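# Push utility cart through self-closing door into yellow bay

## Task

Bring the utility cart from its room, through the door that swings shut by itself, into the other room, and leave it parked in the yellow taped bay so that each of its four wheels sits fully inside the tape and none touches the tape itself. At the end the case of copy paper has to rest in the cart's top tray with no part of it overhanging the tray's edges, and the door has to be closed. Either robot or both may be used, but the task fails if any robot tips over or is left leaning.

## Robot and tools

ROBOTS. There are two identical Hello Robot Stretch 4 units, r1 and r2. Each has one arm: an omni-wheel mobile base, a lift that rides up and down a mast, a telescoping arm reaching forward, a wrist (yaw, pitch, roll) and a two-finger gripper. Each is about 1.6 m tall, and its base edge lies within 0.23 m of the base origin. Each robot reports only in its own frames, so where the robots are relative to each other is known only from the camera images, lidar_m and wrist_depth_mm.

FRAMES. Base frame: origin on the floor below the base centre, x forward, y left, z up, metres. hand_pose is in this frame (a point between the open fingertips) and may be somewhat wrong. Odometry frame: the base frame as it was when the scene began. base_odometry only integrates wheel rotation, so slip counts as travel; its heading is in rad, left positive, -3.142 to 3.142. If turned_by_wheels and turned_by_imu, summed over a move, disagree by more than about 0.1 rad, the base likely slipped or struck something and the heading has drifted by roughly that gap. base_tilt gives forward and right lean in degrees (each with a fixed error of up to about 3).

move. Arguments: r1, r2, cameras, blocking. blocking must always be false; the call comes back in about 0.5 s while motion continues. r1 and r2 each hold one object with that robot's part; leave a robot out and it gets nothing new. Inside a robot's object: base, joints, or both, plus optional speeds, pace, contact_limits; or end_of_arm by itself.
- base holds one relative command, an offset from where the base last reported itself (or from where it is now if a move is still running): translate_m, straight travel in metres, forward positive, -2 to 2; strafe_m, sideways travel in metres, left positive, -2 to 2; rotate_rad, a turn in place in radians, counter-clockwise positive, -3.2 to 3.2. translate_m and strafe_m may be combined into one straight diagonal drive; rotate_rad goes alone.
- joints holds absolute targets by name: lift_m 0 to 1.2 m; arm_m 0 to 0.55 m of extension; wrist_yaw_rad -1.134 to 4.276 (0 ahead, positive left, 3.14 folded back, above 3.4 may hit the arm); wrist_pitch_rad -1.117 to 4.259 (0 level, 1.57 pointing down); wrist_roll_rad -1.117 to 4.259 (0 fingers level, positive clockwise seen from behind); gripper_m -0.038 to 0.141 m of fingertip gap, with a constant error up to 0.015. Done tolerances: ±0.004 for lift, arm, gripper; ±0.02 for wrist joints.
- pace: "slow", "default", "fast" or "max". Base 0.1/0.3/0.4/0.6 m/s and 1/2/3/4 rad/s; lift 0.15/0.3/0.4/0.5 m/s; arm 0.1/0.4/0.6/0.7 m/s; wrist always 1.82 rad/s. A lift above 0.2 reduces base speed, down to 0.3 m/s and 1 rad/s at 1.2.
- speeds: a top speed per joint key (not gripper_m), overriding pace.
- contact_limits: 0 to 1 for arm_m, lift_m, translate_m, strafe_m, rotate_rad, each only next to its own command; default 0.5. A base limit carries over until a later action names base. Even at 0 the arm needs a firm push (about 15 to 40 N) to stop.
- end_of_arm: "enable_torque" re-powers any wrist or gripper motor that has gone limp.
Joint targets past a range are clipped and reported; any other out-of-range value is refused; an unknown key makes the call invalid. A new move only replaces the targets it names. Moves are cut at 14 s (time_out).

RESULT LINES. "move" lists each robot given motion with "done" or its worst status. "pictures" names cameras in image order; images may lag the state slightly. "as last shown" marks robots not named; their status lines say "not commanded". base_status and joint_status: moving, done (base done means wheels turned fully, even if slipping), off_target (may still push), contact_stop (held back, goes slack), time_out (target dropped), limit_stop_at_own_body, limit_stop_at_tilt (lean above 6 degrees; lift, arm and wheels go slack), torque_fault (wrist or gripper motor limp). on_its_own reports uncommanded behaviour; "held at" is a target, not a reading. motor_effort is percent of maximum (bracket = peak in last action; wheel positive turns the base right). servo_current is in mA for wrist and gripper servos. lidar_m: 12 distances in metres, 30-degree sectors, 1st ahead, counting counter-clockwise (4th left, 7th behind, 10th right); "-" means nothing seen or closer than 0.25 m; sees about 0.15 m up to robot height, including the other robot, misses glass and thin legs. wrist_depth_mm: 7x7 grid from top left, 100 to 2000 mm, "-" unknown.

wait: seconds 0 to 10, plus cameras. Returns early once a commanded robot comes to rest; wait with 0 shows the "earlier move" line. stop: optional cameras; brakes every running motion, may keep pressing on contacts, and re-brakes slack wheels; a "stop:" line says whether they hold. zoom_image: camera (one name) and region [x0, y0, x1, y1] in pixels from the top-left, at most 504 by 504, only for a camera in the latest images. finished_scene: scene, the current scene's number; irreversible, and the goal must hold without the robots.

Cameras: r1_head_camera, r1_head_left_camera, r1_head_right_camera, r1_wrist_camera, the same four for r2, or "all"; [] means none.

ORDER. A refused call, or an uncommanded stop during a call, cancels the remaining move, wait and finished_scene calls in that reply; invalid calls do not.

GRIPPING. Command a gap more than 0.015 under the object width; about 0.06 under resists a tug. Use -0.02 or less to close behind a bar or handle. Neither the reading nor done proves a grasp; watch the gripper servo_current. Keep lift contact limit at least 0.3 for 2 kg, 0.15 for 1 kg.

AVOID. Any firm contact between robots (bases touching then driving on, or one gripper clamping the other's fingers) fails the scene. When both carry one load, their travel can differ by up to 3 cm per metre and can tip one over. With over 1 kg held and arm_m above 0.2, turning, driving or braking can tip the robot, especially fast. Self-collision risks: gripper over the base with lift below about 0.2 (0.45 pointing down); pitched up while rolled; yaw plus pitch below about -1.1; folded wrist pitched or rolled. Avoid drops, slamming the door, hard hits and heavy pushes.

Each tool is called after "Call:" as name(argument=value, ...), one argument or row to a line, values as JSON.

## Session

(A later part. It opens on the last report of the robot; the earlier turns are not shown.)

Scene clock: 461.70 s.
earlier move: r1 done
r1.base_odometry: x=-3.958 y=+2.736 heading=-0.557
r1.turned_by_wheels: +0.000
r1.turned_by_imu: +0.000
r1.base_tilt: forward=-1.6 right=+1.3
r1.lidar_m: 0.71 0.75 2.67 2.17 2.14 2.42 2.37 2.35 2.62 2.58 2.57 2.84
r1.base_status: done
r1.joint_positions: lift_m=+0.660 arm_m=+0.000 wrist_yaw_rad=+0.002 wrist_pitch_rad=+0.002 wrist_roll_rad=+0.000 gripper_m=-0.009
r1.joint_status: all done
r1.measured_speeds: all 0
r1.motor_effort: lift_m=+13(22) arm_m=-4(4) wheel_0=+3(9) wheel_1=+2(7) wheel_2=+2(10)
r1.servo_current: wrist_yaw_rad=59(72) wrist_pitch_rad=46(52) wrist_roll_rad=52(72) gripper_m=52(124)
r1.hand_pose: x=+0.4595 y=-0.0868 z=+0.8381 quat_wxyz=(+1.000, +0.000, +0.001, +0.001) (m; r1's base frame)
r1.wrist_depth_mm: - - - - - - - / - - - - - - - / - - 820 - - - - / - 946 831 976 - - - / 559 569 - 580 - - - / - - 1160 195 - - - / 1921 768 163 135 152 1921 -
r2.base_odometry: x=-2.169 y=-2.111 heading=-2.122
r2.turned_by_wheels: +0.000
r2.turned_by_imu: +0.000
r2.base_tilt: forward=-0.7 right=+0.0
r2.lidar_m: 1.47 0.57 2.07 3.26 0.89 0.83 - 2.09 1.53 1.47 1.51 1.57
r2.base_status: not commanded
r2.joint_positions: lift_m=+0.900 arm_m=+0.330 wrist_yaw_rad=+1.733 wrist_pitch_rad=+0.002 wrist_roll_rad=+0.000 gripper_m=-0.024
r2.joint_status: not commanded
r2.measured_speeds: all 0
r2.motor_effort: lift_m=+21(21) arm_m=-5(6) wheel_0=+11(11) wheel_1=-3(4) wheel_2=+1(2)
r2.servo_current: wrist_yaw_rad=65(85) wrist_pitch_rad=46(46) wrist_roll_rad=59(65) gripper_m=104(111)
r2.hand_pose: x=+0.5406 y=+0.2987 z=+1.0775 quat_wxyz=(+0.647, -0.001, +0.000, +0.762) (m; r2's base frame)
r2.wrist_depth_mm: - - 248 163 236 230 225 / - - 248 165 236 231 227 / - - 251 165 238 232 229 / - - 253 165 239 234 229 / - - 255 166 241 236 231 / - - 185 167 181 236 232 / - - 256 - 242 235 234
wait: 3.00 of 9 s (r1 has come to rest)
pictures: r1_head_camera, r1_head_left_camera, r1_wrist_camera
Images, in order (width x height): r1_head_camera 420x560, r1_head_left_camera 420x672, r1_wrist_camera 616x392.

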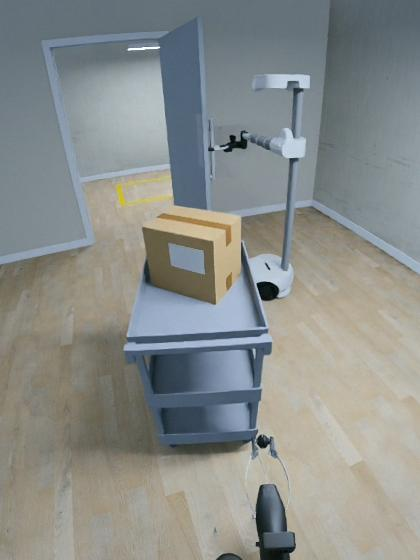

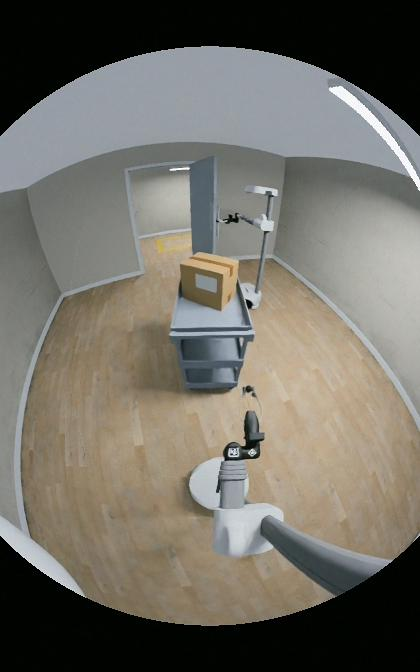

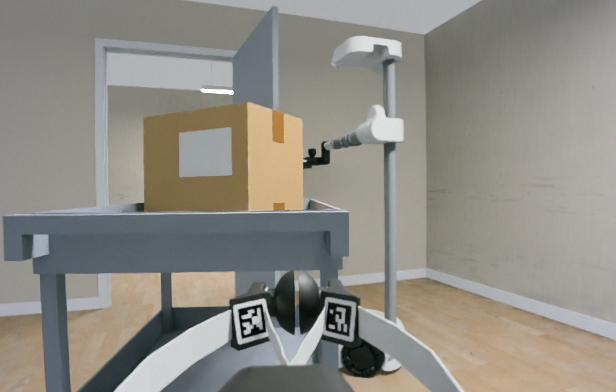

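Call:
move(
  blocking=false,
  r1={"base":{"translate_m":0.5},"pace":"slow"},
  cameras=[],
)

Call:
wait(
  seconds=3.5,
  cameras=["r1_head_camera"],
)

Call:
wait(
  seconds=5,
  cameras=["r1_head_left_camera","r1_wrist_camera","r1_head_camera"],
)

Scene clock: 469.13 s.
move: r1 moving
r1.base_odometry: x=-3.947 y=+2.730 heading=-0.556
r1.turned_by_wheels: +0.000
r1.turned_by_imu: +0.000
r1.base_tilt: forward=-1.6 right=+1.3
r1.lidar_m: 0.69 0.72 2.69 2.19 2.14 2.40 2.38 2.37 2.64 2.56 2.55 2.85
r1.base_status: translate_m moving
r1.joint_positions: lift_m=+0.660 arm_m=+0.000 wrist_yaw_rad=+0.002 wrist_pitch_rad=+0.002 wrist_roll_rad=+0.000 gripper_m=-0.009
r1.joint_status: not commanded
r1.measured_speeds: translate_m=+0.049 strafe_m=+0.000 rotate_rad=+0.001 lift_m=+0.000 arm_m=+0.000 wrist_yaw_rad=+0.000 wrist_pitch_rad=+0.000 wrist_roll_rad=+0.000
r1.motor_effort: lift_m=+13(13) arm_m=-4(4) wheel_0=+7(7) wheel_1=+6(6) wheel_2=-6(8)
r1.servo_current: wrist_yaw_rad=33(65) wrist_pitch_rad=39(46) wrist_roll_rad=39(59) gripper_m=52(52)
r1.hand_pose: x=+0.4595 y=-0.0868 z=+0.8381 quat_wxyz=(+1.000, +0.000, +0.001, +0.001) (m; r1's base frame)
r1.wrist_depth_mm: - - - - - - - / - - - - - - - / - - 809 - - - - / - 904 809 946 - - - / 544 549 559 569 - - - / - - 1160 195 - - - / - 768 163 135 152 1921 -
r2: as last shown
r2.base_tilt: forward=-0.6 right=+0.0
r2.lidar_m: 1.48 0.56 2.13 3.27 0.91 0.84 - 2.10 1.52 1.46 1.54 1.52
r2.motor_effort: lift_m=+21(21) arm_m=-5(5) wheel_0=+11(11) wheel_1=-4(4) wheel_2=+1(2)
r2.servo_current: wrist_yaw_rad=65(78) wrist_pitch_rad=39(46) wrist_roll_rad=59(59) gripper_m=104(104)
r2.wrist_depth_mm: - - 246 163 236 231 225 / - - 250 164 236 231 228 / - - 251 166 237 232 228 / - - 253 165 240 235 230 / - - 254 166 241 235 229 / - - 185 167 181 236 233 / - - 256 - 242 236 234
pictures: none
No camera images: "cameras" was empty.

Scene clock: 472.63 s.
earlier move: r1 moving
r1.base_odometry: x=-3.661 y=+2.551 heading=-0.557
r1.turned_by_wheels: +0.000
r1.turned_by_imu: -0.001
r1.base_tilt: forward=-1.6 right=+1.3
r1.lidar_m: 0.40 0.42 2.81 2.29 2.28 2.50 2.71 2.68 2.99 2.45 2.43 0.52
r1.base_status: translate_m moving
r1.joint_positions: lift_m=+0.660 arm_m=+0.000 wrist_yaw_rad=-0.003 wrist_pitch_rad=+0.006 wrist_roll_rad=+0.000 gripper_m=-0.010
r1.joint_status: not commanded
r1.measured_speeds: translate_m=+0.100 strafe_m=+0.001 rotate_rad=-0.006 lift_m=+0.000 arm_m=+0.000 wrist_yaw_rad=+0.000 wrist_pitch_rad=+0.006 wrist_roll_rad=+0.000
r1.motor_effort: lift_m=+15(15) arm_m=+4(4) wheel_0=+2(8) wheel_1=+2(6) wheel_2=-7(10)
r1.servo_current: wrist_yaw_rad=52(72) wrist_pitch_rad=46(52) wrist_roll_rad=33(72) gripper_m=39(59)
r1.hand_pose: x=+0.4590 y=-0.0882 z=+0.8367 quat_wxyz=(+1.000, +0.000, +0.003, -0.001) (m; r1's base frame)
r1.wrist_depth_mm: - - - - - - - / 580 504 554 - - - - / 569 508 549 - - - - / 580 512 549 - - - - / 549 - - - - - - / 256 262 183 200 182 - - / 256 264 153 187 158 1863 1808
r2.base_odometry: x=-2.169 y=-2.111 heading=-2.122
r2.turned_by_wheels: +0.000
r2.turned_by_imu: +0.000
r2.base_tilt: forward=-0.7 right=+0.0
r2.lidar_m: 1.48 0.56 2.12 3.29 0.85 0.80 - 2.12 1.54 1.47 1.52 1.55
r2.base_status: not commanded
r2.joint_positions: lift_m=+0.900 arm_m=+0.330 wrist_yaw_rad=+1.733 wrist_pitch_rad=+0.002 wrist_roll_rad=+0.000 gripper_m=-0.024
r2.joint_status: not commanded
r2.measured_speeds: all 0
r2.motor_effort: lift_m=+21(21) arm_m=-5(6) wheel_0=+11(11) wheel_1=-3(4) wheel_2=+1(2)
r2.servo_current: wrist_yaw_rad=78(91) wrist_pitch_rad=33(46) wrist_roll_rad=46(59) gripper_m=91(111)
r2.hand_pose: x=+0.5406 y=+0.2987 z=+1.0775 quat_wxyz=(+0.647, -0.001, +0.000, +0.762) (m; r2's base frame)
r2.wrist_depth_mm: - - 248 163 236 231 226 / - - 250 164 236 230 228 / - - 251 166 238 232 229 / - - 252 165 240 235 229 / - - 254 166 241 235 230 / - - 185 167 181 236 232 / - - 256 - 242 235 234
wait: 3.50 s; no rest
pictures: r1_head_camera
Images, in order (width x height): r1_head_camera 420x560.

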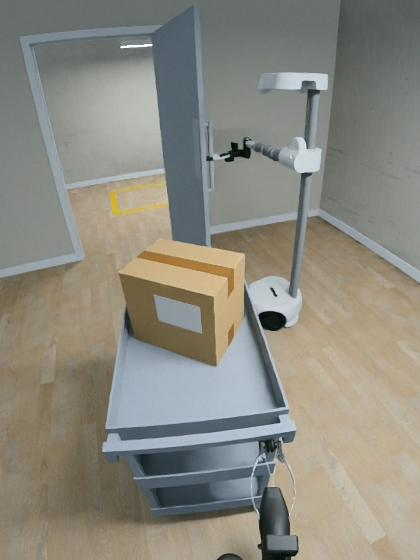

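Scene clock: 474.90 s.
earlier move: r1 done
r1.base_odometry: x=-3.533 y=+2.472 heading=-0.556
r1.turned_by_wheels: +0.001
r1.turned_by_imu: +0.000
r1.base_tilt: forward=-1.6 right=+1.3
r1.lidar_m: 0.35 0.33 2.90 2.36 2.32 2.57 2.86 2.81 2.94 2.38 2.38 0.50
r1.base_status: done
r1.joint_positions: lift_m=+0.660 arm_m=+0.000 wrist_yaw_rad=-0.003 wrist_pitch_rad=+0.009 wrist_roll_rad=+0.000 gripper_m=-0.010
r1.joint_status: not commanded
r1.measured_speeds: all 0
r1.motor_effort: lift_m=+16(16) arm_m=+4(4) wheel_0=+4(8) wheel_1=+3(6) wheel_2=-2(12)
r1.servo_current: wrist_yaw_rad=46(72) wrist_pitch_rad=59(65) wrist_roll_rad=59(72) gripper_m=46(59)
r1.hand_pose: x=+0.4590 y=-0.0882 z=+0.8359 quat_wxyz=(+1.000, +0.000, +0.004, -0.001) (m; r1's base frame)
r1.wrist_depth_mm: - 424 - - - - - / 439 418 535 - - - - / 445 424 574 - - - - / 445 421 535 - - - - / 445 418 228 - - - - / - - 181 187 - - - / 195 204 219 170 151 1983 1921
r2.base_odometry: x=-2.169 y=-2.111 heading=-2.122
r2.turned_by_wheels: +0.000
r2.turned_by_imu: +0.000
r2.base_tilt: forward=-0.6 right=+0.0
r2.lidar_m: 1.47 0.57 2.12 3.29 0.75 0.82 - 2.08 1.52 1.47 1.53 1.55
r2.base_status: not commanded
r2.joint_positions: lift_m=+0.900 arm_m=+0.330 wrist_yaw_rad=+1.733 wrist_pitch_rad=+0.002 wrist_roll_rad=+0.000 gripper_m=-0.024
r2.joint_status: not commanded
r2.measured_speeds: all 0
r2.motor_effort: lift_m=+21(21) arm_m=-5(6) wheel_0=+11(11) wheel_1=-3(4) wheel_2=+2(2)
r2.servo_current: wrist_yaw_rad=59(91) wrist_pitch_rad=33(46) wrist_roll_rad=39(59) gripper_m=104(111)
r2.hand_pose: x=+0.5406 y=+0.2987 z=+1.0775 quat_wxyz=(+0.647, -0.001, +0.000, +0.762) (m; r2's base frame)
r2.wrist_depth_mm: - - 247 163 236 232 226 / - - 249 165 236 232 228 / - - 250 166 239 233 229 / - - 252 165 240 234 229 / - - 254 166 240 235 230 / - - 185 167 181 236 232 / - - 255 - 242 236 233
wait: 2.27 of 5 s (r1 has come to rest)
pictures: r1_head_camera, r1_head_left_camera, r1_wrist_camera
Images, in order (width x height): r1_head_camera 420x560, r1_head_left_camera 420x672, r1_wrist_camera 616x392.

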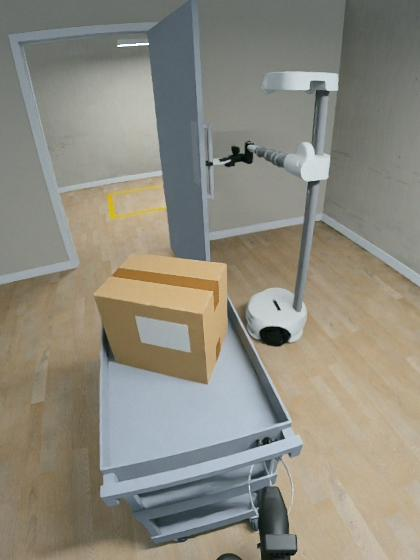

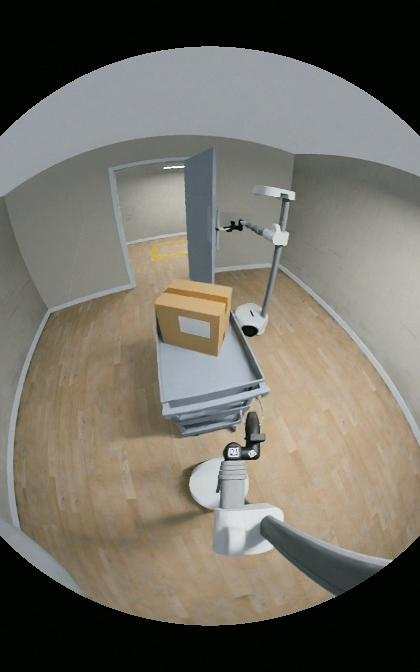

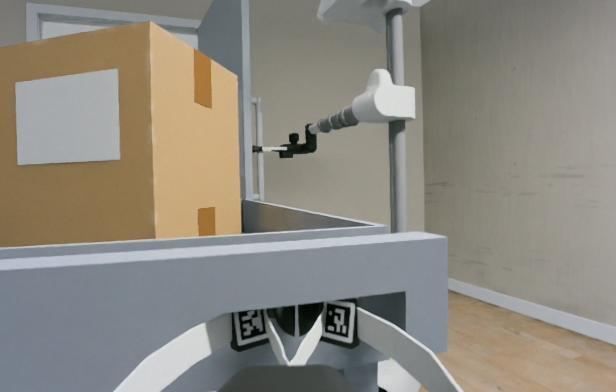

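Call:
move(
  blocking=false,
  r1={"base":{"translate_m":0.3,"strafe_m":0.09},"pace":"slow"},
  cameras=[],
)

Call:
wait(
  seconds=5,
  cameras=["r1_head_left_camera","r1_wrist_camera","r1_head_camera"],
)

Scene clock: 484.97 s.
move: r1 moving
r1.base_odometry: x=-3.521 y=+2.469 heading=-0.556
r1.turned_by_wheels: +0.000
r1.turned_by_imu: +0.000
r1.base_tilt: forward=-1.6 right=+1.3
r1.lidar_m: 0.33 0.34 2.84 2.34 2.32 2.58 2.87 2.83 2.97 2.41 2.36 0.47
r1.base_status: translate_m moving; strafe_m moving
r1.joint_positions: lift_m=+0.660 arm_m=+0.000 wrist_yaw_rad=-0.003 wrist_pitch_rad=+0.009 wrist_roll_rad=+0.000 gripper_m=-0.010
r1.joint_status: not commanded
r1.measured_speeds: translate_m=+0.050 strafe_m=+0.015 rotate_rad=+0.000 lift_m=+0.000 arm_m=+0.000 wrist_yaw_rad=+0.000 wrist_pitch_rad=+0.000 wrist_roll_rad=+0.000
r1.motor_effort: lift_m=+16(16) arm_m=+4(4) wheel_0=+5(8) wheel_1=+5(8) wheel_2=-7(8)
r1.servo_current: wrist_yaw_rad=59(65) wrist_pitch_rad=46(65) wrist_roll_rad=39(65) gripper_m=46(46)
r1.hand_pose: x=+0.4590 y=-0.0882 z=+0.8359 quat_wxyz=(+1.000, +0.000, +0.004, -0.001) (m; r1's base frame)
r1.wrist_depth_mm: - 427 - - - - - / 433 418 544 - - - - / 439 421 580 - - - - / 439 424 580 - - - - / 436 415 227 - - - - / - - 181 187 172 - - / 194 202 183 181 143 1808 1921
r2: as last shown
r2.base_tilt: forward=-0.7 right=+0.0
r2.lidar_m: 1.46 0.57 2.11 3.29 0.75 0.85 - 2.09 1.55 1.46 1.50 1.56
r2.motor_effort: lift_m=+21(21) arm_m=-5(5) wheel_0=+11(11) wheel_1=-4(4) wheel_2=+1(2)
r2.servo_current: wrist_yaw_rad=65(85) wrist_pitch_rad=39(46) wrist_roll_rad=39(59) gripper_m=104(104)
r2.wrist_depth_mm: - - 248 163 236 231 226 / - - 249 164 237 231 228 / - - 250 166 239 234 229 / - - 253 165 240 234 229 / - - 254 166 241 235 230 / - - 185 167 181 236 233 / - - 256 - 242 235 234
pictures: none
No camera images: "cameras" was empty.

Scene clock: 488.83 s.
earlier move: r1 done
r1.base_odometry: x=-3.231 y=+2.390 heading=-0.556
r1.turned_by_wheels: +0.000
r1.turned_by_imu: +0.000
r1.base_tilt: forward=-1.6 right=+1.3
r1.lidar_m: 0.29 0.26 0.28 2.36 2.35 2.61 3.16 3.11 2.95 2.39 2.34 1.25
r1.base_status: done
r1.joint_positions: lift_m=+0.660 arm_m=+0.000 wrist_yaw_rad=-0.003 wrist_pitch_rad=+0.009 wrist_roll_rad=+0.000 gripper_m=-0.010
r1.joint_status: not commanded
r1.measured_speeds: all 0
r1.motor_effort: lift_m=+16(16) arm_m=+4(4) wheel_0=+2(8) wheel_1=+3(8) wheel_2=-2(9)
r1.servo_current: wrist_yaw_rad=52(72) wrist_pitch_rad=52(65) wrist_roll_rad=52(78) gripper_m=52(52)
r1.hand_pose: x=+0.4590 y=-0.0882 z=+0.8359 quat_wxyz=(+1.000, +0.000, +0.004, -0.001) (m; r1's base frame)
r1.wrist_depth_mm: 351 - - - - - - / 351 525 - - 1255 - - / 357 525 - - - - - / 353 484 - - - - - / 355 404 210 - - - - / 116 - - 185 180 - - / 122 177 185 185 152 1983 1983
r2.base_odometry: x=-2.169 y=-2.111 heading=-2.122
r2.turned_by_wheels: +0.000
r2.turned_by_imu: +0.001
r2.base_tilt: forward=-0.6 right=+0.0
r2.lidar_m: 1.48 0.57 2.08 0.78 0.76 0.91 - 2.11 1.54 1.46 1.54 1.56
r2.base_status: not commanded
r2.joint_positions: lift_m=+0.900 arm_m=+0.330 wrist_yaw_rad=+1.733 wrist_pitch_rad=+0.002 wrist_roll_rad=+0.000 gripper_m=-0.024
r2.joint_status: not commanded
r2.measured_speeds: all 0
r2.motor_effort: lift_m=+21(21) arm_m=-6(6) wheel_0=+11(11) wheel_1=-4(4) wheel_2=+1(2)
r2.servo_current: wrist_yaw_rad=65(85) wrist_pitch_rad=39(52) wrist_roll_rad=39(65) gripper_m=98(111)
r2.hand_pose: x=+0.5406 y=+0.2987 z=+1.0775 quat_wxyz=(+0.647, -0.001, +0.000, +0.762) (m; r2's base frame)
r2.wrist_depth_mm: - - 247 163 236 230 226 / - - 249 164 236 230 228 / - - 251 166 239 232 228 / - - 250 165 241 234 229 / 1025 - 253 166 241 236 230 / 931 - 185 167 181 235 233 / - 1255 256 - 242 235 234
wait: 3.87 of 5 s (r1 has come to rest)
pictures: r1_head_camera, r1_head_left_camera, r1_wrist_camera
Images, in order (width x height): r1_head_camera 420x560, r1_head_left_camera 420x672, r1_wrist_camera 616x392.

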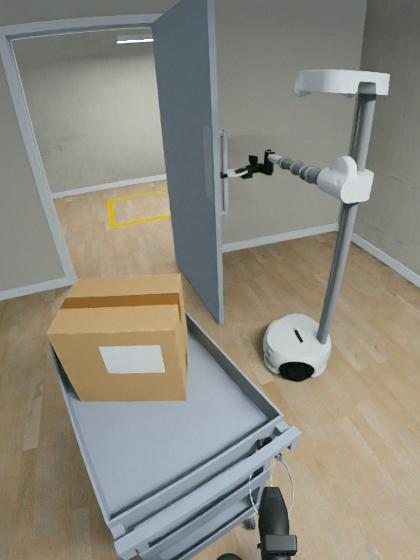

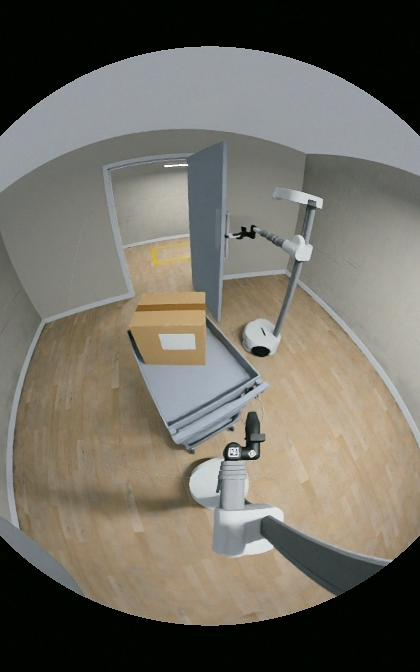

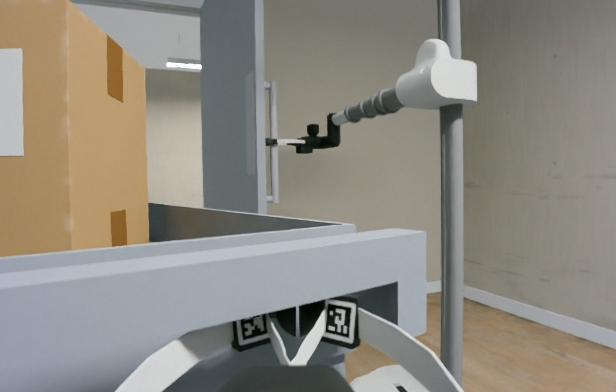

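Call:
move(
  blocking=false,
  r1={"base":{"translate_m":-0.18,"strafe_m":-0.2}},
  cameras=[],
)

Call:
wait(
  seconds=5,
  cameras=[],
)

Call:
move(
  blocking=false,
  r1={"base":{"rotate_rad":0.62}},
  cameras=[],
)

Call:
wait(
  seconds=5,
  cameras=["r1_head_left_camera","r1_wrist_camera","r1_head_camera"],
)

Scene clock: 501.37 s.
move: r1 moving
r1.base_odometry: x=-3.262 y=+2.382 heading=-0.555
r1.turned_by_wheels: +0.001
r1.turned_by_imu: +0.001
r1.base_tilt: forward=-1.5 right=+1.2
r1.lidar_m: 0.32 0.27 0.30 2.39 2.36 2.63 3.13 3.09 2.90 2.36 2.36 1.29
r1.base_status: translate_m moving; strafe_m moving
r1.joint_positions: lift_m=+0.660 arm_m=+0.000 wrist_yaw_rad=+0.004 wrist_pitch_rad=+0.009 wrist_roll_rad=+0.000 gripper_m=-0.010
r1.joint_status: not commanded
r1.measured_speeds: translate_m=-0.083 strafe_m=-0.091 rotate_rad=+0.003 lift_m=+0.000 arm_m=+0.000 wrist_yaw_rad=+0.035 wrist_pitch_rad=+0.000 wrist_roll_rad=+0.000
r1.motor_effort: lift_m=+16(16) arm_m=+0(4) wheel_0=+8(8) wheel_1=-8(9) wheel_2=+13(13)
r1.servo_current: wrist_yaw_rad=52(52) wrist_pitch_rad=52(59) wrist_roll_rad=46(59) gripper_m=39(46)
r1.hand_pose: x=+0.4597 y=-0.0862 z=+0.8359 quat_wxyz=(+1.000, +0.000, +0.004, +0.002) (m; r1's base frame)
r1.wrist_depth_mm: 373 - - - - - - / 373 473 - - - 1042 - / 377 469 - 1661 - - - / 377 466 - - - - - / 379 382 - - - - - / - - 181 191 173 - - / 180 191 219 187 136 1921 1921
r2: as last shown
r2.turned_by_imu: +0.000
r2.base_tilt: forward=-0.7 right=+0.1
r2.lidar_m: 1.46 0.53 2.10 0.79 0.75 0.89 - 2.09 1.52 1.46 1.52 1.55
r2.motor_effort: lift_m=+21(21) arm_m=-5(5) wheel_0=+11(11) wheel_1=-3(4) wheel_2=+1(2)
r2.servo_current: wrist_yaw_rad=72(85) wrist_pitch_rad=46(46) wrist_roll_rad=33(52) gripper_m=104(104)
r2.wrist_depth_mm: - - 247 163 236 231 226 / - - 250 165 236 231 228 / - - 251 166 238 233 228 / - - 252 165 240 235 230 / 1025 - 254 166 240 235 231 / 946 - 185 167 180 236 233 / - 1255 256 - 242 236 233
pictures: none
No camera images: "cameras" was empty.

Scene clock: 503.20 s.
earlier move: r1 done
r1.base_odometry: x=-3.490 y=+2.315 heading=-0.556
r1.turned_by_wheels: -0.001
r1.turned_by_imu: -0.001
r1.base_tilt: forward=-1.6 right=+1.3
r1.lidar_m: 0.39 0.34 3.03 2.49 2.49 2.71 2.92 2.89 2.80 2.26 2.20 1.51
r1.base_status: done
r1.joint_positions: lift_m=+0.660 arm_m=+0.000 wrist_yaw_rad=+0.002 wrist_pitch_rad=+0.007 wrist_roll_rad=+0.000 gripper_m=-0.010
r1.joint_status: not commanded
r1.measured_speeds: all 0
r1.motor_effort: lift_m=+16(16) arm_m=-4(4) wheel_0=+3(15) wheel_1=+0(10) wheel_2=+1(15)
r1.servo_current: wrist_yaw_rad=39(78) wrist_pitch_rad=39(59) wrist_roll_rad=59(65) gripper_m=52(52)
r1.hand_pose: x=+0.4595 y=-0.0867 z=+0.8364 quat_wxyz=(+1.000, +0.000, +0.003, +0.001) (m; r1's base frame)
r1.wrist_depth_mm: - - - - - - - / 430 - - - - - - / 433 - - - - - - / 436 640 - - - - - / 436 - - - - - - / 251 - 186 195 - - - / 246 278 181 180 153 1921 1863
r2.base_odometry: x=-2.169 y=-2.111 heading=-2.122
r2.turned_by_wheels: +0.000
r2.turned_by_imu: +0.000
r2.base_tilt: forward=-0.7 right=+0.0
r2.lidar_m: 1.47 0.54 2.13 3.29 0.73 0.83 - 2.10 1.52 1.46 1.52 1.54
r2.base_status: not commanded
r2.joint_positions: lift_m=+0.900 arm_m=+0.330 wrist_yaw_rad=+1.733 wrist_pitch_rad=+0.002 wrist_roll_rad=+0.000 gripper_m=-0.024
r2.joint_status: not commanded
r2.measured_speeds: all 0
r2.motor_effort: lift_m=+21(21) arm_m=-5(6) wheel_0=+10(11) wheel_1=-3(4) wheel_2=+1(2)
r2.servo_current: wrist_yaw_rad=59(91) wrist_pitch_rad=39(46) wrist_roll_rad=46(65) gripper_m=104(111)
r2.hand_pose: x=+0.5406 y=+0.2987 z=+1.0775 quat_wxyz=(+0.647, -0.001, +0.000, +0.762) (m; r2's base frame)
r2.wrist_depth_mm: - - 248 163 236 231 226 / - - 250 164 236 231 227 / - - 251 165 238 232 228 / - - 252 164 240 234 230 / - - 253 166 241 235 229 / - - 185 167 180 236 233 / - - 255 - 242 236 234
wait: 1.83 of 5 s (r1 has come to rest)
pictures: none
No camera images: "cameras" was empty.

Scene clock: 503.70 s.
move: r1 moving
r1.base_odometry: x=-3.490 y=+2.315 heading=-0.305
r1.turned_by_wheels: +0.251
r1.turned_by_imu: +0.251
r1.base_tilt: forward=-1.6 right=+1.3
r1.lidar_m: 0.36 0.34 2.67 2.46 2.53 3.10 2.91 2.95 2.42 2.24 2.29 0.52
r1.base_status: rotate_rad moving
r1.joint_positions: lift_m=+0.660 arm_m=+0.000 wrist_yaw_rad=-0.003 wrist_pitch_rad=+0.007 wrist_roll_rad=+0.000 gripper_m=-0.010
r1.joint_status: not commanded
r1.measured_speeds: translate_m=-0.003 strafe_m=-0.004 rotate_rad=+0.960 lift_m=+0.000 arm_m=+0.000 wrist_yaw_rad=-0.069 wrist_pitch_rad=+0.015 wrist_roll_rad=+0.000
r1.motor_effort: lift_m=+16(16) arm_m=-3(4) wheel_0=-10(10) wheel_1=-8(8) wheel_2=-9(9)
r1.servo_current: wrist_yaw_rad=52(59) wrist_pitch_rad=59(59) wrist_roll_rad=46(52) gripper_m=46(52)
r1.hand_pose: x=+0.4590 y=-0.0884 z=+0.8363 quat_wxyz=(+1.000, +0.000, +0.004, -0.002) (m; r1's base frame)
r1.wrist_depth_mm: - - - - - - - / 466 462 647 - - 1182 - / 469 466 640 - - - - / 473 462 569 - - - - / 473 249 - - - - - / 220 239 252 199 182 - - / 218 232 158 164 179 1808 1921
r2: as last shown
r2.base_tilt: forward=-0.6 right=+0.0
r2.lidar_m: 1.47 0.55 2.11 3.27 0.74 0.78 - 2.13 1.54 1.47 1.52 1.55
r2.motor_effort: lift_m=+21(21) arm_m=-5(5) wheel_0=+11(11) wheel_1=-4(4) wheel_2=+1(2)
r2.servo_current: wrist_yaw_rad=65(78) wrist_pitch_rad=39(46) wrist_roll_rad=46(52) gripper_m=98(104)
r2.wrist_depth_mm: - - 248 162 236 229 225 / - - 250 164 236 231 226 / - - 251 165 238 233 229 / - - 251 165 240 234 229 / - - 254 166 241 235 231 / - - 185 167 181 236 232 / - - 256 - 242 236 234
pictures: none
No camera images: "cameras" was empty.

Scene clock: 504.60 s.
earlier move: r1 done
r1.base_odometry: x=-3.490 y=+2.315 heading=+0.064
r1.turned_by_wheels: +0.369
r1.turned_by_imu: +0.371
r1.base_tilt: forward=-1.6 right=+1.3
r1.lidar_m: 0.42 2.88 2.45 2.49 2.86 2.88 2.87 2.62 2.26 2.27 1.43 0.44
r1.base_status: done
r1.joint_positions: lift_m=+0.660 arm_m=+0.000 wrist_yaw_rad=+0.000 wrist_pitch_rad=+0.009 wrist_roll_rad=+0.000 gripper_m=-0.010
r1.joint_status: not commanded
r1.measured_speeds: all 0
r1.motor_effort: lift_m=+17(17) arm_m=-4(4) wheel_0=-2(12) wheel_1=-2(8) wheel_2=+1(10)
r1.servo_current: wrist_yaw_rad=46(78) wrist_pitch_rad=52(59) wrist_roll_rad=65(65) gripper_m=46(52)
r1.hand_pose: x=+0.4593 y=-0.0874 z=+0.8359 quat_wxyz=(+1.000, +0.000, +0.004, +0.000) (m; r1's base frame)
r1.wrist_depth_mm: - - - - - - - / - - - 530 473 1499 - / - - - 530 473 1499 1499 / - - 627 544 477 603 - / - - - - - - - / 260 256 250 188 236 231 229 / 271 257 185 172 152 232 229
r2.base_odometry: x=-2.169 y=-2.111 heading=-2.122
r2.turned_by_wheels: +0.000
r2.turned_by_imu: +0.000
r2.base_tilt: forward=-0.7 right=+0.0
r2.lidar_m: 1.47 0.56 2.10 3.28 0.71 0.85 - 2.11 1.53 1.46 1.53 1.55
r2.base_status: not commanded
r2.joint_positions: lift_m=+0.900 arm_m=+0.330 wrist_yaw_rad=+1.733 wrist_pitch_rad=+0.002 wrist_roll_rad=+0.000 gripper_m=-0.024
r2.joint_status: not commanded
r2.measured_speeds: all 0
r2.motor_effort: lift_m=+21(21) arm_m=-5(6) wheel_0=+11(11) wheel_1=-3(4) wheel_2=+1(2)
r2.servo_current: wrist_yaw_rad=65(78) wrist_pitch_rad=39(46) wrist_roll_rad=39(65) gripper_m=104(111)
r2.hand_pose: x=+0.5406 y=+0.2987 z=+1.0775 quat_wxyz=(+0.647, -0.001, +0.000, +0.762) (m; r2's base frame)
r2.wrist_depth_mm: - - 248 163 236 231 224 / - - 249 164 237 231 228 / - - 250 166 238 232 229 / - - 252 165 241 235 229 / 1042 - 253 166 241 235 231 / - - 186 167 181 236 232 / - - 255 - 243 235 234
wait: 0.90 of 5 s (r1 has come to rest)
pictures: r1_head_camera, r1_head_left_camera, r1_wrist_camera
Images, in order (width x height): r1_head_camera 420x560, r1_head_left_camera 420x672, r1_wrist_camera 616x392.

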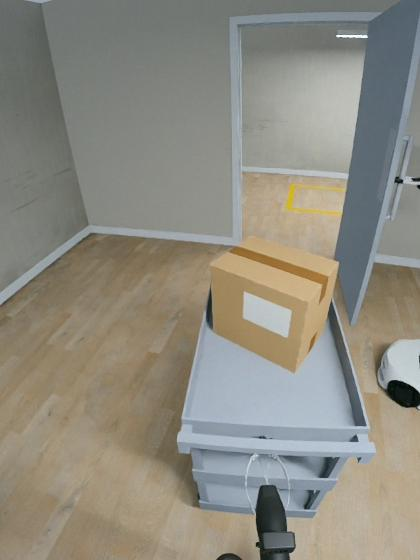

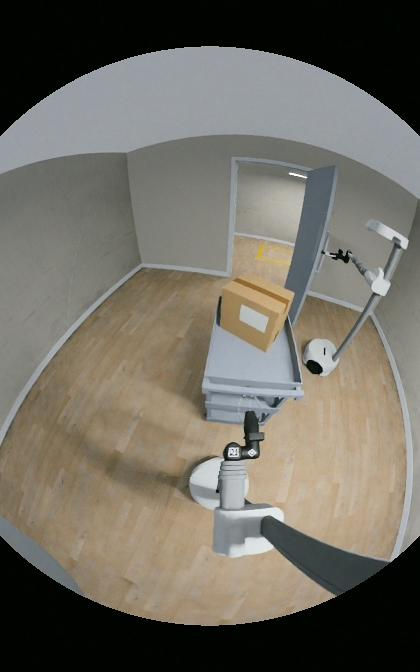

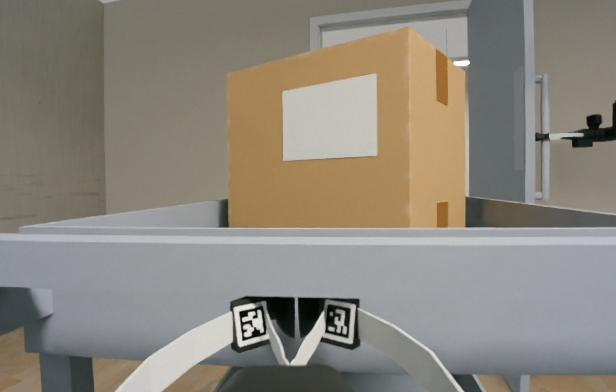

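Call:
move(
  blocking=false,
  r1={"base":{"translate_m":0.6,"strafe_m":-0.05},"pace":"slow"},
  cameras=[],
)

Call:
wait(
  seconds=8,
  cameras=["r1_head_left_camera","r1_wrist_camera","r1_head_camera"],
)

Scene clock: 515.47 s.
move: r1 moving
r1.base_odometry: x=-3.477 y=+2.315 heading=+0.065
r1.turned_by_wheels: +0.000
r1.turned_by_imu: +0.000
r1.base_tilt: forward=-1.6 right=+1.3
r1.lidar_m: 0.41 0.47 2.47 2.48 2.86 2.89 2.89 2.63 2.26 2.25 1.39 0.41
r1.base_status: translate_m moving; strafe_m moving
r1.joint_positions: lift_m=+0.660 arm_m=+0.000 wrist_yaw_rad=+0.000 wrist_pitch_rad=+0.009 wrist_roll_rad=+0.000 gripper_m=-0.010
r1.joint_status: not commanded
r1.measured_speeds: translate_m=+0.047 strafe_m=-0.003 rotate_rad=+0.000 lift_m=+0.000 arm_m=-0.001 wrist_yaw_rad=+0.000 wrist_pitch_rad=+0.000 wrist_roll_rad=+0.000
r1.motor_effort: lift_m=+17(17) arm_m=-2(4) wheel_0=+6(6) wheel_1=+4(5) wheel_2=-7(7)
r1.servo_current: wrist_yaw_rad=59(59) wrist_pitch_rad=46(59) wrist_roll_rad=52(59) gripper_m=39(52)
r1.hand_pose: x=+0.4593 y=-0.0874 z=+0.8359 quat_wxyz=(+1.000, +0.000, +0.004, +0.000) (m; r1's base frame)
r1.wrist_depth_mm: - - - - - - - / - - - 517 462 1464 - / - - 621 517 462 1499 - / - - 609 521 469 615 - / 281 345 239 512 - - - / 248 246 187 187 229 225 220 / 253 246 237 180 160 224 222
r2: as last shown
r2.base_tilt: forward=-0.6 right=+0.1
r2.lidar_m: 1.47 0.54 2.08 3.28 0.73 0.88 - 2.13 1.55 1.47 1.54 1.55
r2.motor_effort: lift_m=+21(21) arm_m=-5(5) wheel_0=+11(11) wheel_1=-3(4) wheel_2=+2(2)
r2.servo_current: wrist_yaw_rad=91(91) wrist_pitch_rad=39(39) wrist_roll_rad=39(59) gripper_m=104(104)
r2.wrist_depth_mm: - - 248 162 237 231 224 / - - 249 164 236 231 228 / - - 251 166 238 233 229 / - - 251 165 239 234 229 / 1060 - 253 166 241 236 230 / - - 185 167 181 236 233 / - - 255 - 244 236 233
pictures: none
No camera images: "cameras" was empty.

Scene clock: 522.27 s.
earlier move: r1 done
r1.base_odometry: x=-2.888 y=+2.304 heading=+0.064
r1.turned_by_wheels: +0.000
r1.turned_by_imu: -0.003
r1.base_tilt: forward=-1.6 right=+1.3
r1.lidar_m: 0.41 2.68 2.36 2.37 2.70 3.47 3.46 2.75 2.37 2.38 1.00 0.42
r1.base_status: done
r1.joint_positions: lift_m=+0.660 arm_m=+0.000 wrist_yaw_rad=-0.001 wrist_pitch_rad=+0.009 wrist_roll_rad=+0.000 gripper_m=-0.010
r1.joint_status: not commanded
r1.measured_speeds: all 0
r1.motor_effort: lift_m=+17(17) arm_m=+4(4) wheel_0=+3(10) wheel_1=+2(6) wheel_2=-4(11)
r1.servo_current: wrist_yaw_rad=46(72) wrist_pitch_rad=59(65) wrist_roll_rad=52(72) gripper_m=46(52)
r1.hand_pose: x=+0.4592 y=-0.0876 z=+0.8359 quat_wxyz=(+1.000, +0.000, +0.004, +0.000) (m; r1's base frame)
r1.wrist_depth_mm: - - - - - - - / - - - 544 452 504 - / - - - 539 459 544 - / - - - 549 459 544 - / 303 315 247 535 - - - / 242 253 186 192 181 219 213 / 270 255 177 181 164 220 214
r2.base_odometry: x=-2.169 y=-2.111 heading=-2.122
r2.turned_by_wheels: +0.000
r2.turned_by_imu: +0.001
r2.base_tilt: forward=-0.7 right=+0.1
r2.lidar_m: 1.48 0.57 0.71 0.66 0.67 1.01 - 2.14 1.52 1.46 1.53 1.54
r2.base_status: not commanded
r2.joint_positions: lift_m=+0.900 arm_m=+0.330 wrist_yaw_rad=+1.733 wrist_pitch_rad=+0.002 wrist_roll_rad=+0.000 gripper_m=-0.024
r2.joint_status: not commanded
r2.measured_speeds: all 0
r2.motor_effort: lift_m=+21(21) arm_m=-5(6) wheel_0=+11(11) wheel_1=-3(4) wheel_2=+1(2)
r2.servo_current: wrist_yaw_rad=59(91) wrist_pitch_rad=46(52) wrist_roll_rad=39(65) gripper_m=91(111)
r2.hand_pose: x=+0.5406 y=+0.2987 z=+1.0775 quat_wxyz=(+0.647, -0.001, +0.000, +0.762) (m; r2's base frame)
r2.wrist_depth_mm: - - 247 163 236 230 226 / - - 249 165 236 231 228 / - - 250 166 238 232 229 / - - 251 164 240 233 229 / - 778 253 166 241 236 229 / 976 778 185 167 181 236 233 / - 122 - - 243 236 233
wait: 6.80 of 8 s (r1 has come to rest)
pictures: r1_head_camera, r1_head_left_camera, r1_wrist_camera
Images, in order (width x height): r1_head_camera 420x560, r1_head_left_camera 420x672, r1_wrist_camera 616x392.

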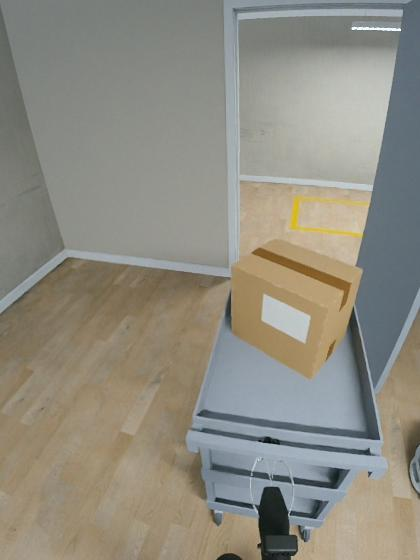

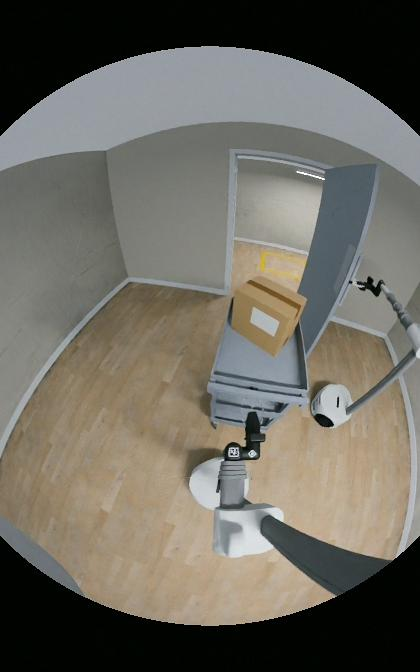

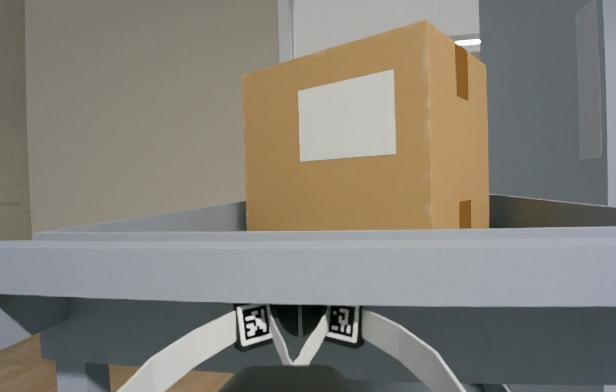

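Call:
zoom_image(
  camera="r1_head_camera",
  region=[170, 400, 400, 560],
)

Call:
zoom_image(
  camera="r1_head_left_camera",
  region=[180, 330, 330, 460],
)

Scaled by 2.191 from the camera's 420x560 image, which has a finer 600x800 frame.

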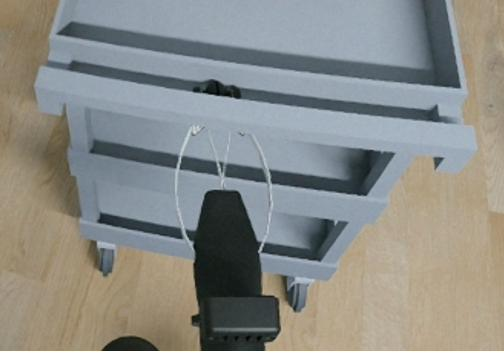

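Scaled by 3.360 from the camera's 420x672 image, which has a finer 600x960 frame.

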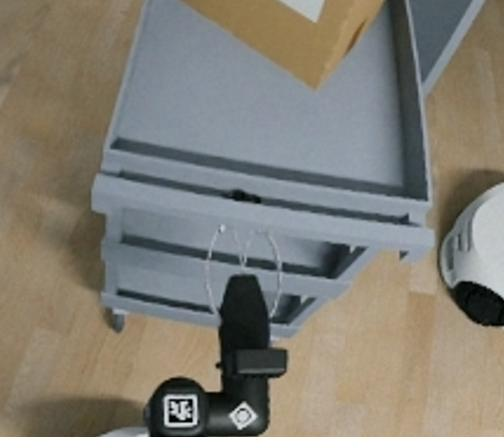

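Call:
move(
  blocking=false,
  r1={"base":{"translate_m":0.28,"strafe_m":-0.02},"pace":"slow"},
  cameras=[],
)

Call:
wait(
  seconds=8,
  cameras=["r1_head_camera"],
)

Call:
move(
  blocking=false,
  r1={"base":{"translate_m":-0.15}},
  cameras=[],
)

Call:
wait(
  seconds=5,
  cameras=["r1_head_left_camera","r1_wrist_camera","r1_head_camera"],
)

Scene clock: 544.23 s.
move: r1 moving
r1.base_odometry: x=-2.875 y=+2.304 heading=+0.064
r1.turned_by_wheels: +0.000
r1.turned_by_imu: +0.000
r1.base_tilt: forward=-1.6 right=+1.3
r1.lidar_m: 0.41 2.66 2.37 2.35 2.72 3.47 3.48 2.76 2.37 2.36 0.98 0.42
r1.base_status: translate_m moving; strafe_m moving
r1.joint_positions: lift_m=+0.660 arm_m=+0.000 wrist_yaw_rad=-0.001 wrist_pitch_rad=+0.009 wrist_roll_rad=+0.000 gripper_m=-0.010
r1.joint_status: not commanded
r1.measured_speeds: translate_m=+0.048 strafe_m=-0.004 rotate_rad=-0.002 lift_m=+0.000 arm_m=+0.000 wrist_yaw_rad=+0.000 wrist_pitch_rad=+0.000 wrist_roll_rad=+0.000
r1.motor_effort: lift_m=+17(17) arm_m=+4(4) wheel_0=+4(7) wheel_1=+4(4) wheel_2=-6(9)
r1.servo_current: wrist_yaw_rad=59(59) wrist_pitch_rad=39(65) wrist_roll_rad=59(59) gripper_m=46(46)
r1.hand_pose: x=+0.4592 y=-0.0876 z=+0.8359 quat_wxyz=(+1.000, +0.000, +0.004, +0.000) (m; r1's base frame)
r1.wrist_depth_mm: - - - - - - - / - - - 539 455 504 - / - - - 544 455 539 - / - - - 544 462 539 - / 301 315 244 525 - - - / 243 253 186 190 180 218 213 / 270 255 180 181 173 218 213
r2: as last shown
r2.turned_by_imu: +0.000
r2.base_tilt: forward=-0.6 right=+0.0
r2.lidar_m: 1.47 0.56 0.71 0.64 0.68 1.03 - 2.13 1.53 1.47 1.51 1.57
r2.motor_effort: lift_m=+21(21) arm_m=-5(5) wheel_0=+11(12) wheel_1=-3(4) wheel_2=+1(1)
r2.servo_current: wrist_yaw_rad=72(78) wrist_pitch_rad=46(46) wrist_roll_rad=33(59) gripper_m=98(104)
r2.wrist_depth_mm: - - 247 163 236 231 225 / - - 250 164 236 231 227 / - - 250 166 238 233 229 / - - 252 165 239 234 230 / - 778 254 166 240 236 231 / 960 778 185 167 181 236 233 / - 122 - - 243 234 234
pictures: none
No camera images: "cameras" was empty.

Scene clock: 547.83 s.
earlier move: r1 done
r1.base_odometry: x=-2.607 y=+2.302 heading=+0.064
r1.turned_by_wheels: +0.000
r1.turned_by_imu: -0.001
r1.base_tilt: forward=-1.6 right=+1.3
r1.lidar_m: 0.39 2.36 2.33 2.31 2.70 3.74 3.72 2.78 2.42 0.88 0.48 0.40
r1.base_status: done
r1.joint_positions: lift_m=+0.660 arm_m=+0.000 wrist_yaw_rad=-0.001 wrist_pitch_rad=+0.009 wrist_roll_rad=+0.000 gripper_m=-0.010
r1.joint_status: not commanded
r1.measured_speeds: all 0
r1.motor_effort: lift_m=+17(17) arm_m=+4(4) wheel_0=+2(8) wheel_1=+2(7) wheel_2=-4(9)
r1.servo_current: wrist_yaw_rad=39(65) wrist_pitch_rad=59(65) wrist_roll_rad=46(65) gripper_m=46(52)
r1.hand_pose: x=+0.4592 y=-0.0876 z=+0.8359 quat_wxyz=(+1.000, +0.000, +0.004, +0.000) (m; r1's base frame)
r1.wrist_depth_mm: - - - - - 500 - / - - - 554 466 496 - / - - - 569 469 496 - / - - 574 569 469 496 - / - - - 530 436 439 - / 232 258 186 192 180 213 - / 1808 264 178 181 163 212 -
r2.base_odometry: x=-2.169 y=-2.111 heading=-2.122
r2.turned_by_wheels: +0.000
r2.turned_by_imu: +0.001
r2.base_tilt: forward=-0.6 right=+0.0
r2.lidar_m: 1.48 0.57 0.72 0.67 0.89 4.55 - 2.09 1.52 1.47 1.54 1.53
r2.base_status: not commanded
r2.joint_positions: lift_m=+0.900 arm_m=+0.330 wrist_yaw_rad=+1.733 wrist_pitch_rad=+0.002 wrist_roll_rad=+0.000 gripper_m=-0.024
r2.joint_status: not commanded
r2.measured_speeds: all 0
r2.motor_effort: lift_m=+21(21) arm_m=-5(5) wheel_0=+11(12) wheel_1=-4(4) wheel_2=+1(2)
r2.servo_current: wrist_yaw_rad=78(85) wrist_pitch_rad=33(46) wrist_roll_rad=39(59) gripper_m=104(111)
r2.hand_pose: x=+0.5406 y=+0.2987 z=+1.0775 quat_wxyz=(+0.647, -0.001, +0.000, +0.762) (m; r2's base frame)
r2.wrist_depth_mm: - - 249 162 236 230 226 / - - 250 165 237 232 227 / - - 251 166 239 233 229 / - - 252 165 239 234 229 / - - 254 166 242 235 230 / 976 1008 185 167 181 237 233 / - 140 - - 241 236 233
wait: 3.60 of 8 s (r1 has come to rest)
pictures: r1_head_camera
Images, in order (width x height): r1_head_camera 420x560.

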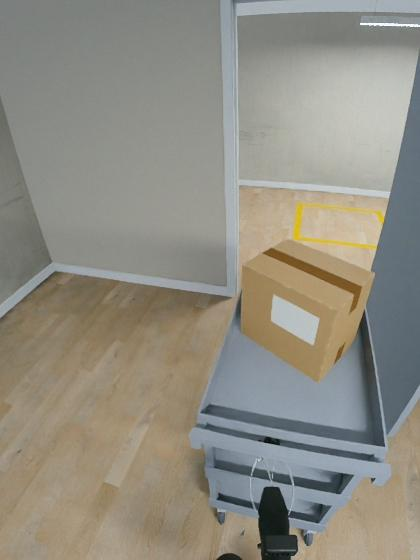

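Scene clock: 548.33 s.
move: r1 moving
r1.base_odometry: x=-2.638 y=+2.300 heading=+0.064
r1.turned_by_wheels: +0.000
r1.turned_by_imu: +0.000
r1.base_tilt: forward=-1.5 right=+1.3
r1.lidar_m: 0.43 2.39 2.33 2.31 2.73 3.73 3.71 2.79 2.39 0.90 0.87 0.41
r1.base_status: translate_m moving
r1.joint_positions: lift_m=+0.660 arm_m=+0.000 wrist_yaw_rad=-0.001 wrist_pitch_rad=+0.009 wrist_roll_rad=+0.000 gripper_m=-0.010
r1.joint_status: not commanded
r1.measured_speeds: translate_m=-0.120 strafe_m=-0.002 rotate_rad=-0.006 lift_m=+0.000 arm_m=+0.000 wrist_yaw_rad=+0.000 wrist_pitch_rad=+0.000 wrist_roll_rad=+0.000
r1.motor_effort: lift_m=+17(17) arm_m=-3(4) wheel_0=-7(12) wheel_1=-6(8) wheel_2=+9(10)
r1.servo_current: wrist_yaw_rad=46(65) wrist_pitch_rad=59(65) wrist_roll_rad=65(65) gripper_m=46(46)
r1.hand_pose: x=+0.4593 y=-0.0876 z=+0.8359 quat_wxyz=(+1.000, +0.000, +0.004, +0.000) (m; r1's base frame)
r1.wrist_depth_mm: - - - - - 521 - / - - - 569 480 492 - / - - - 585 480 488 - / - - - 603 492 488 - / - - - - - - - / 233 282 185 193 235 227 217 / - 294 160 147 143 225 219
r2: as last shown
r2.turned_by_imu: +0.000
r2.base_tilt: forward=-0.7 right=+0.1
r2.lidar_m: 1.48 0.55 0.71 0.67 0.89 4.55 - 2.07 1.52 1.47 1.52 1.57
r2.motor_effort: lift_m=+21(21) arm_m=-5(5) wheel_0=+11(11) wheel_1=-3(4) wheel_2=+1(2)
r2.servo_current: wrist_yaw_rad=65(78) wrist_pitch_rad=33(46) wrist_roll_rad=52(59) gripper_m=98(104)
r2.wrist_depth_mm: - - 248 163 236 231 226 / - - 249 164 236 231 227 / - - 252 166 238 233 228 / - - 251 165 239 234 229 / - - 254 166 241 235 230 / 991 1025 185 167 181 236 233 / - 125 - - 243 235 233
pictures: none
No camera images: "cameras" was empty.

Scene clock: 549.67 s.
earlier move: r1 done
r1.base_odometry: x=-2.757 y=+2.292 heading=+0.064
r1.turned_by_wheels: +0.000
r1.turned_by_imu: +0.000
r1.base_tilt: forward=-1.6 right=+1.3
r1.lidar_m: 0.52 2.53 2.35 2.35 2.69 3.59 3.61 2.74 2.38 1.03 0.92 0.49
r1.base_status: done
r1.joint_positions: lift_m=+0.660 arm_m=+0.000 wrist_yaw_rad=-0.001 wrist_pitch_rad=+0.007 wrist_roll_rad=+0.000 gripper_m=-0.010
r1.joint_status: not commanded
r1.measured_speeds: all 0
r1.motor_effort: lift_m=+17(17) arm_m=-4(4) wheel_0=-2(12) wheel_1=-1(8) wheel_2=+0(11)
r1.servo_current: wrist_yaw_rad=46(72) wrist_pitch_rad=46(65) wrist_roll_rad=46(65) gripper_m=46(52)
r1.hand_pose: x=+0.4593 y=-0.0876 z=+0.8364 quat_wxyz=(+1.000, +0.000, +0.003, +0.000) (m; r1's base frame)
r1.wrist_depth_mm: - - - - - - - / - - - - 549 627 - / - - - 668 549 615 - / - - - 676 549 580 - / - - - - - - - / - 370 187 194 180 291 - / - 1863 180 151 142 831 -
r2.base_odometry: x=-2.169 y=-2.111 heading=-2.122
r2.turned_by_wheels: +0.000
r2.turned_by_imu: +0.000
r2.base_tilt: forward=-0.6 right=+0.0
r2.lidar_m: 1.46 0.57 0.72 0.64 0.72 1.02 - 2.10 1.53 1.46 1.52 1.54
r2.base_status: not commanded
r2.joint_positions: lift_m=+0.900 arm_m=+0.330 wrist_yaw_rad=+1.733 wrist_pitch_rad=+0.002 wrist_roll_rad=+0.000 gripper_m=-0.024
r2.joint_status: not commanded
r2.measured_speeds: all 0
r2.motor_effort: lift_m=+21(21) arm_m=-5(5) wheel_0=+11(11) wheel_1=-4(4) wheel_2=+1(2)
r2.servo_current: wrist_yaw_rad=59(85) wrist_pitch_rad=39(46) wrist_roll_rad=52(65) gripper_m=98(111)
r2.hand_pose: x=+0.5406 y=+0.2987 z=+1.0775 quat_wxyz=(+0.647, -0.001, +0.000, +0.762) (m; r2's base frame)
r2.wrist_depth_mm: - - 248 163 236 231 225 / - - 249 164 236 231 228 / - - 251 165 238 233 229 / - - 252 164 241 235 229 / - - 253 166 241 235 230 / 891 976 185 167 181 236 234 / - 124 - - 243 236 234
wait: 1.33 of 5 s (r1 has come to rest)
pictures: r1_head_camera, r1_head_left_camera, r1_wrist_camera
Images, in order (width x height): r1_head_camera 420x560, r1_head_left_camera 420x672, r1_wrist_camera 616x392.

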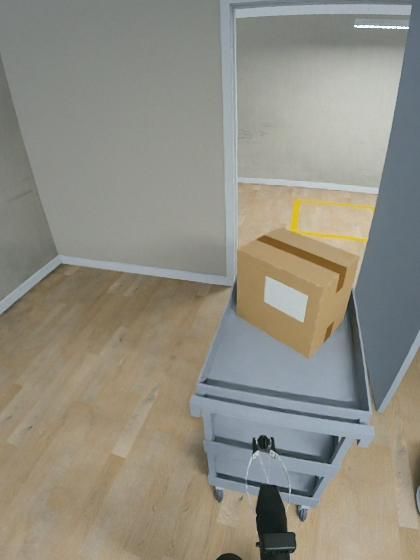

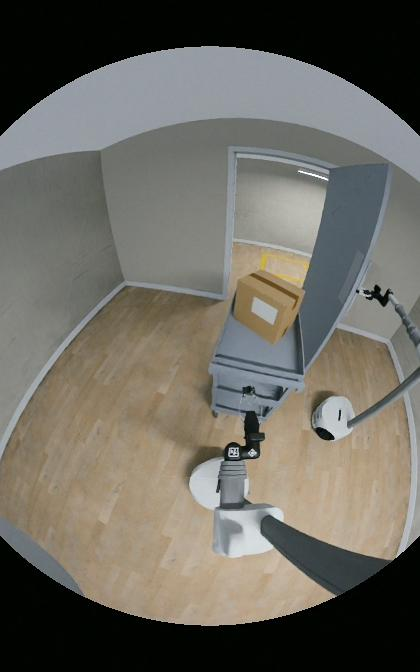

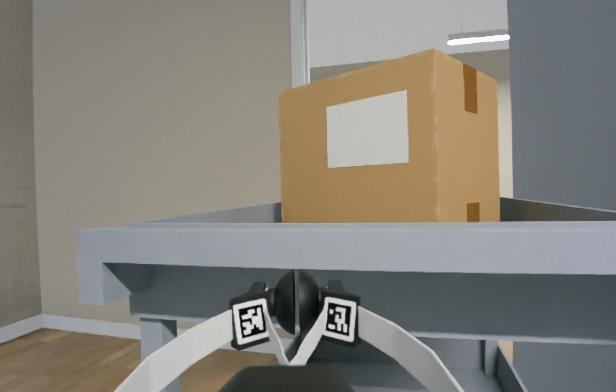

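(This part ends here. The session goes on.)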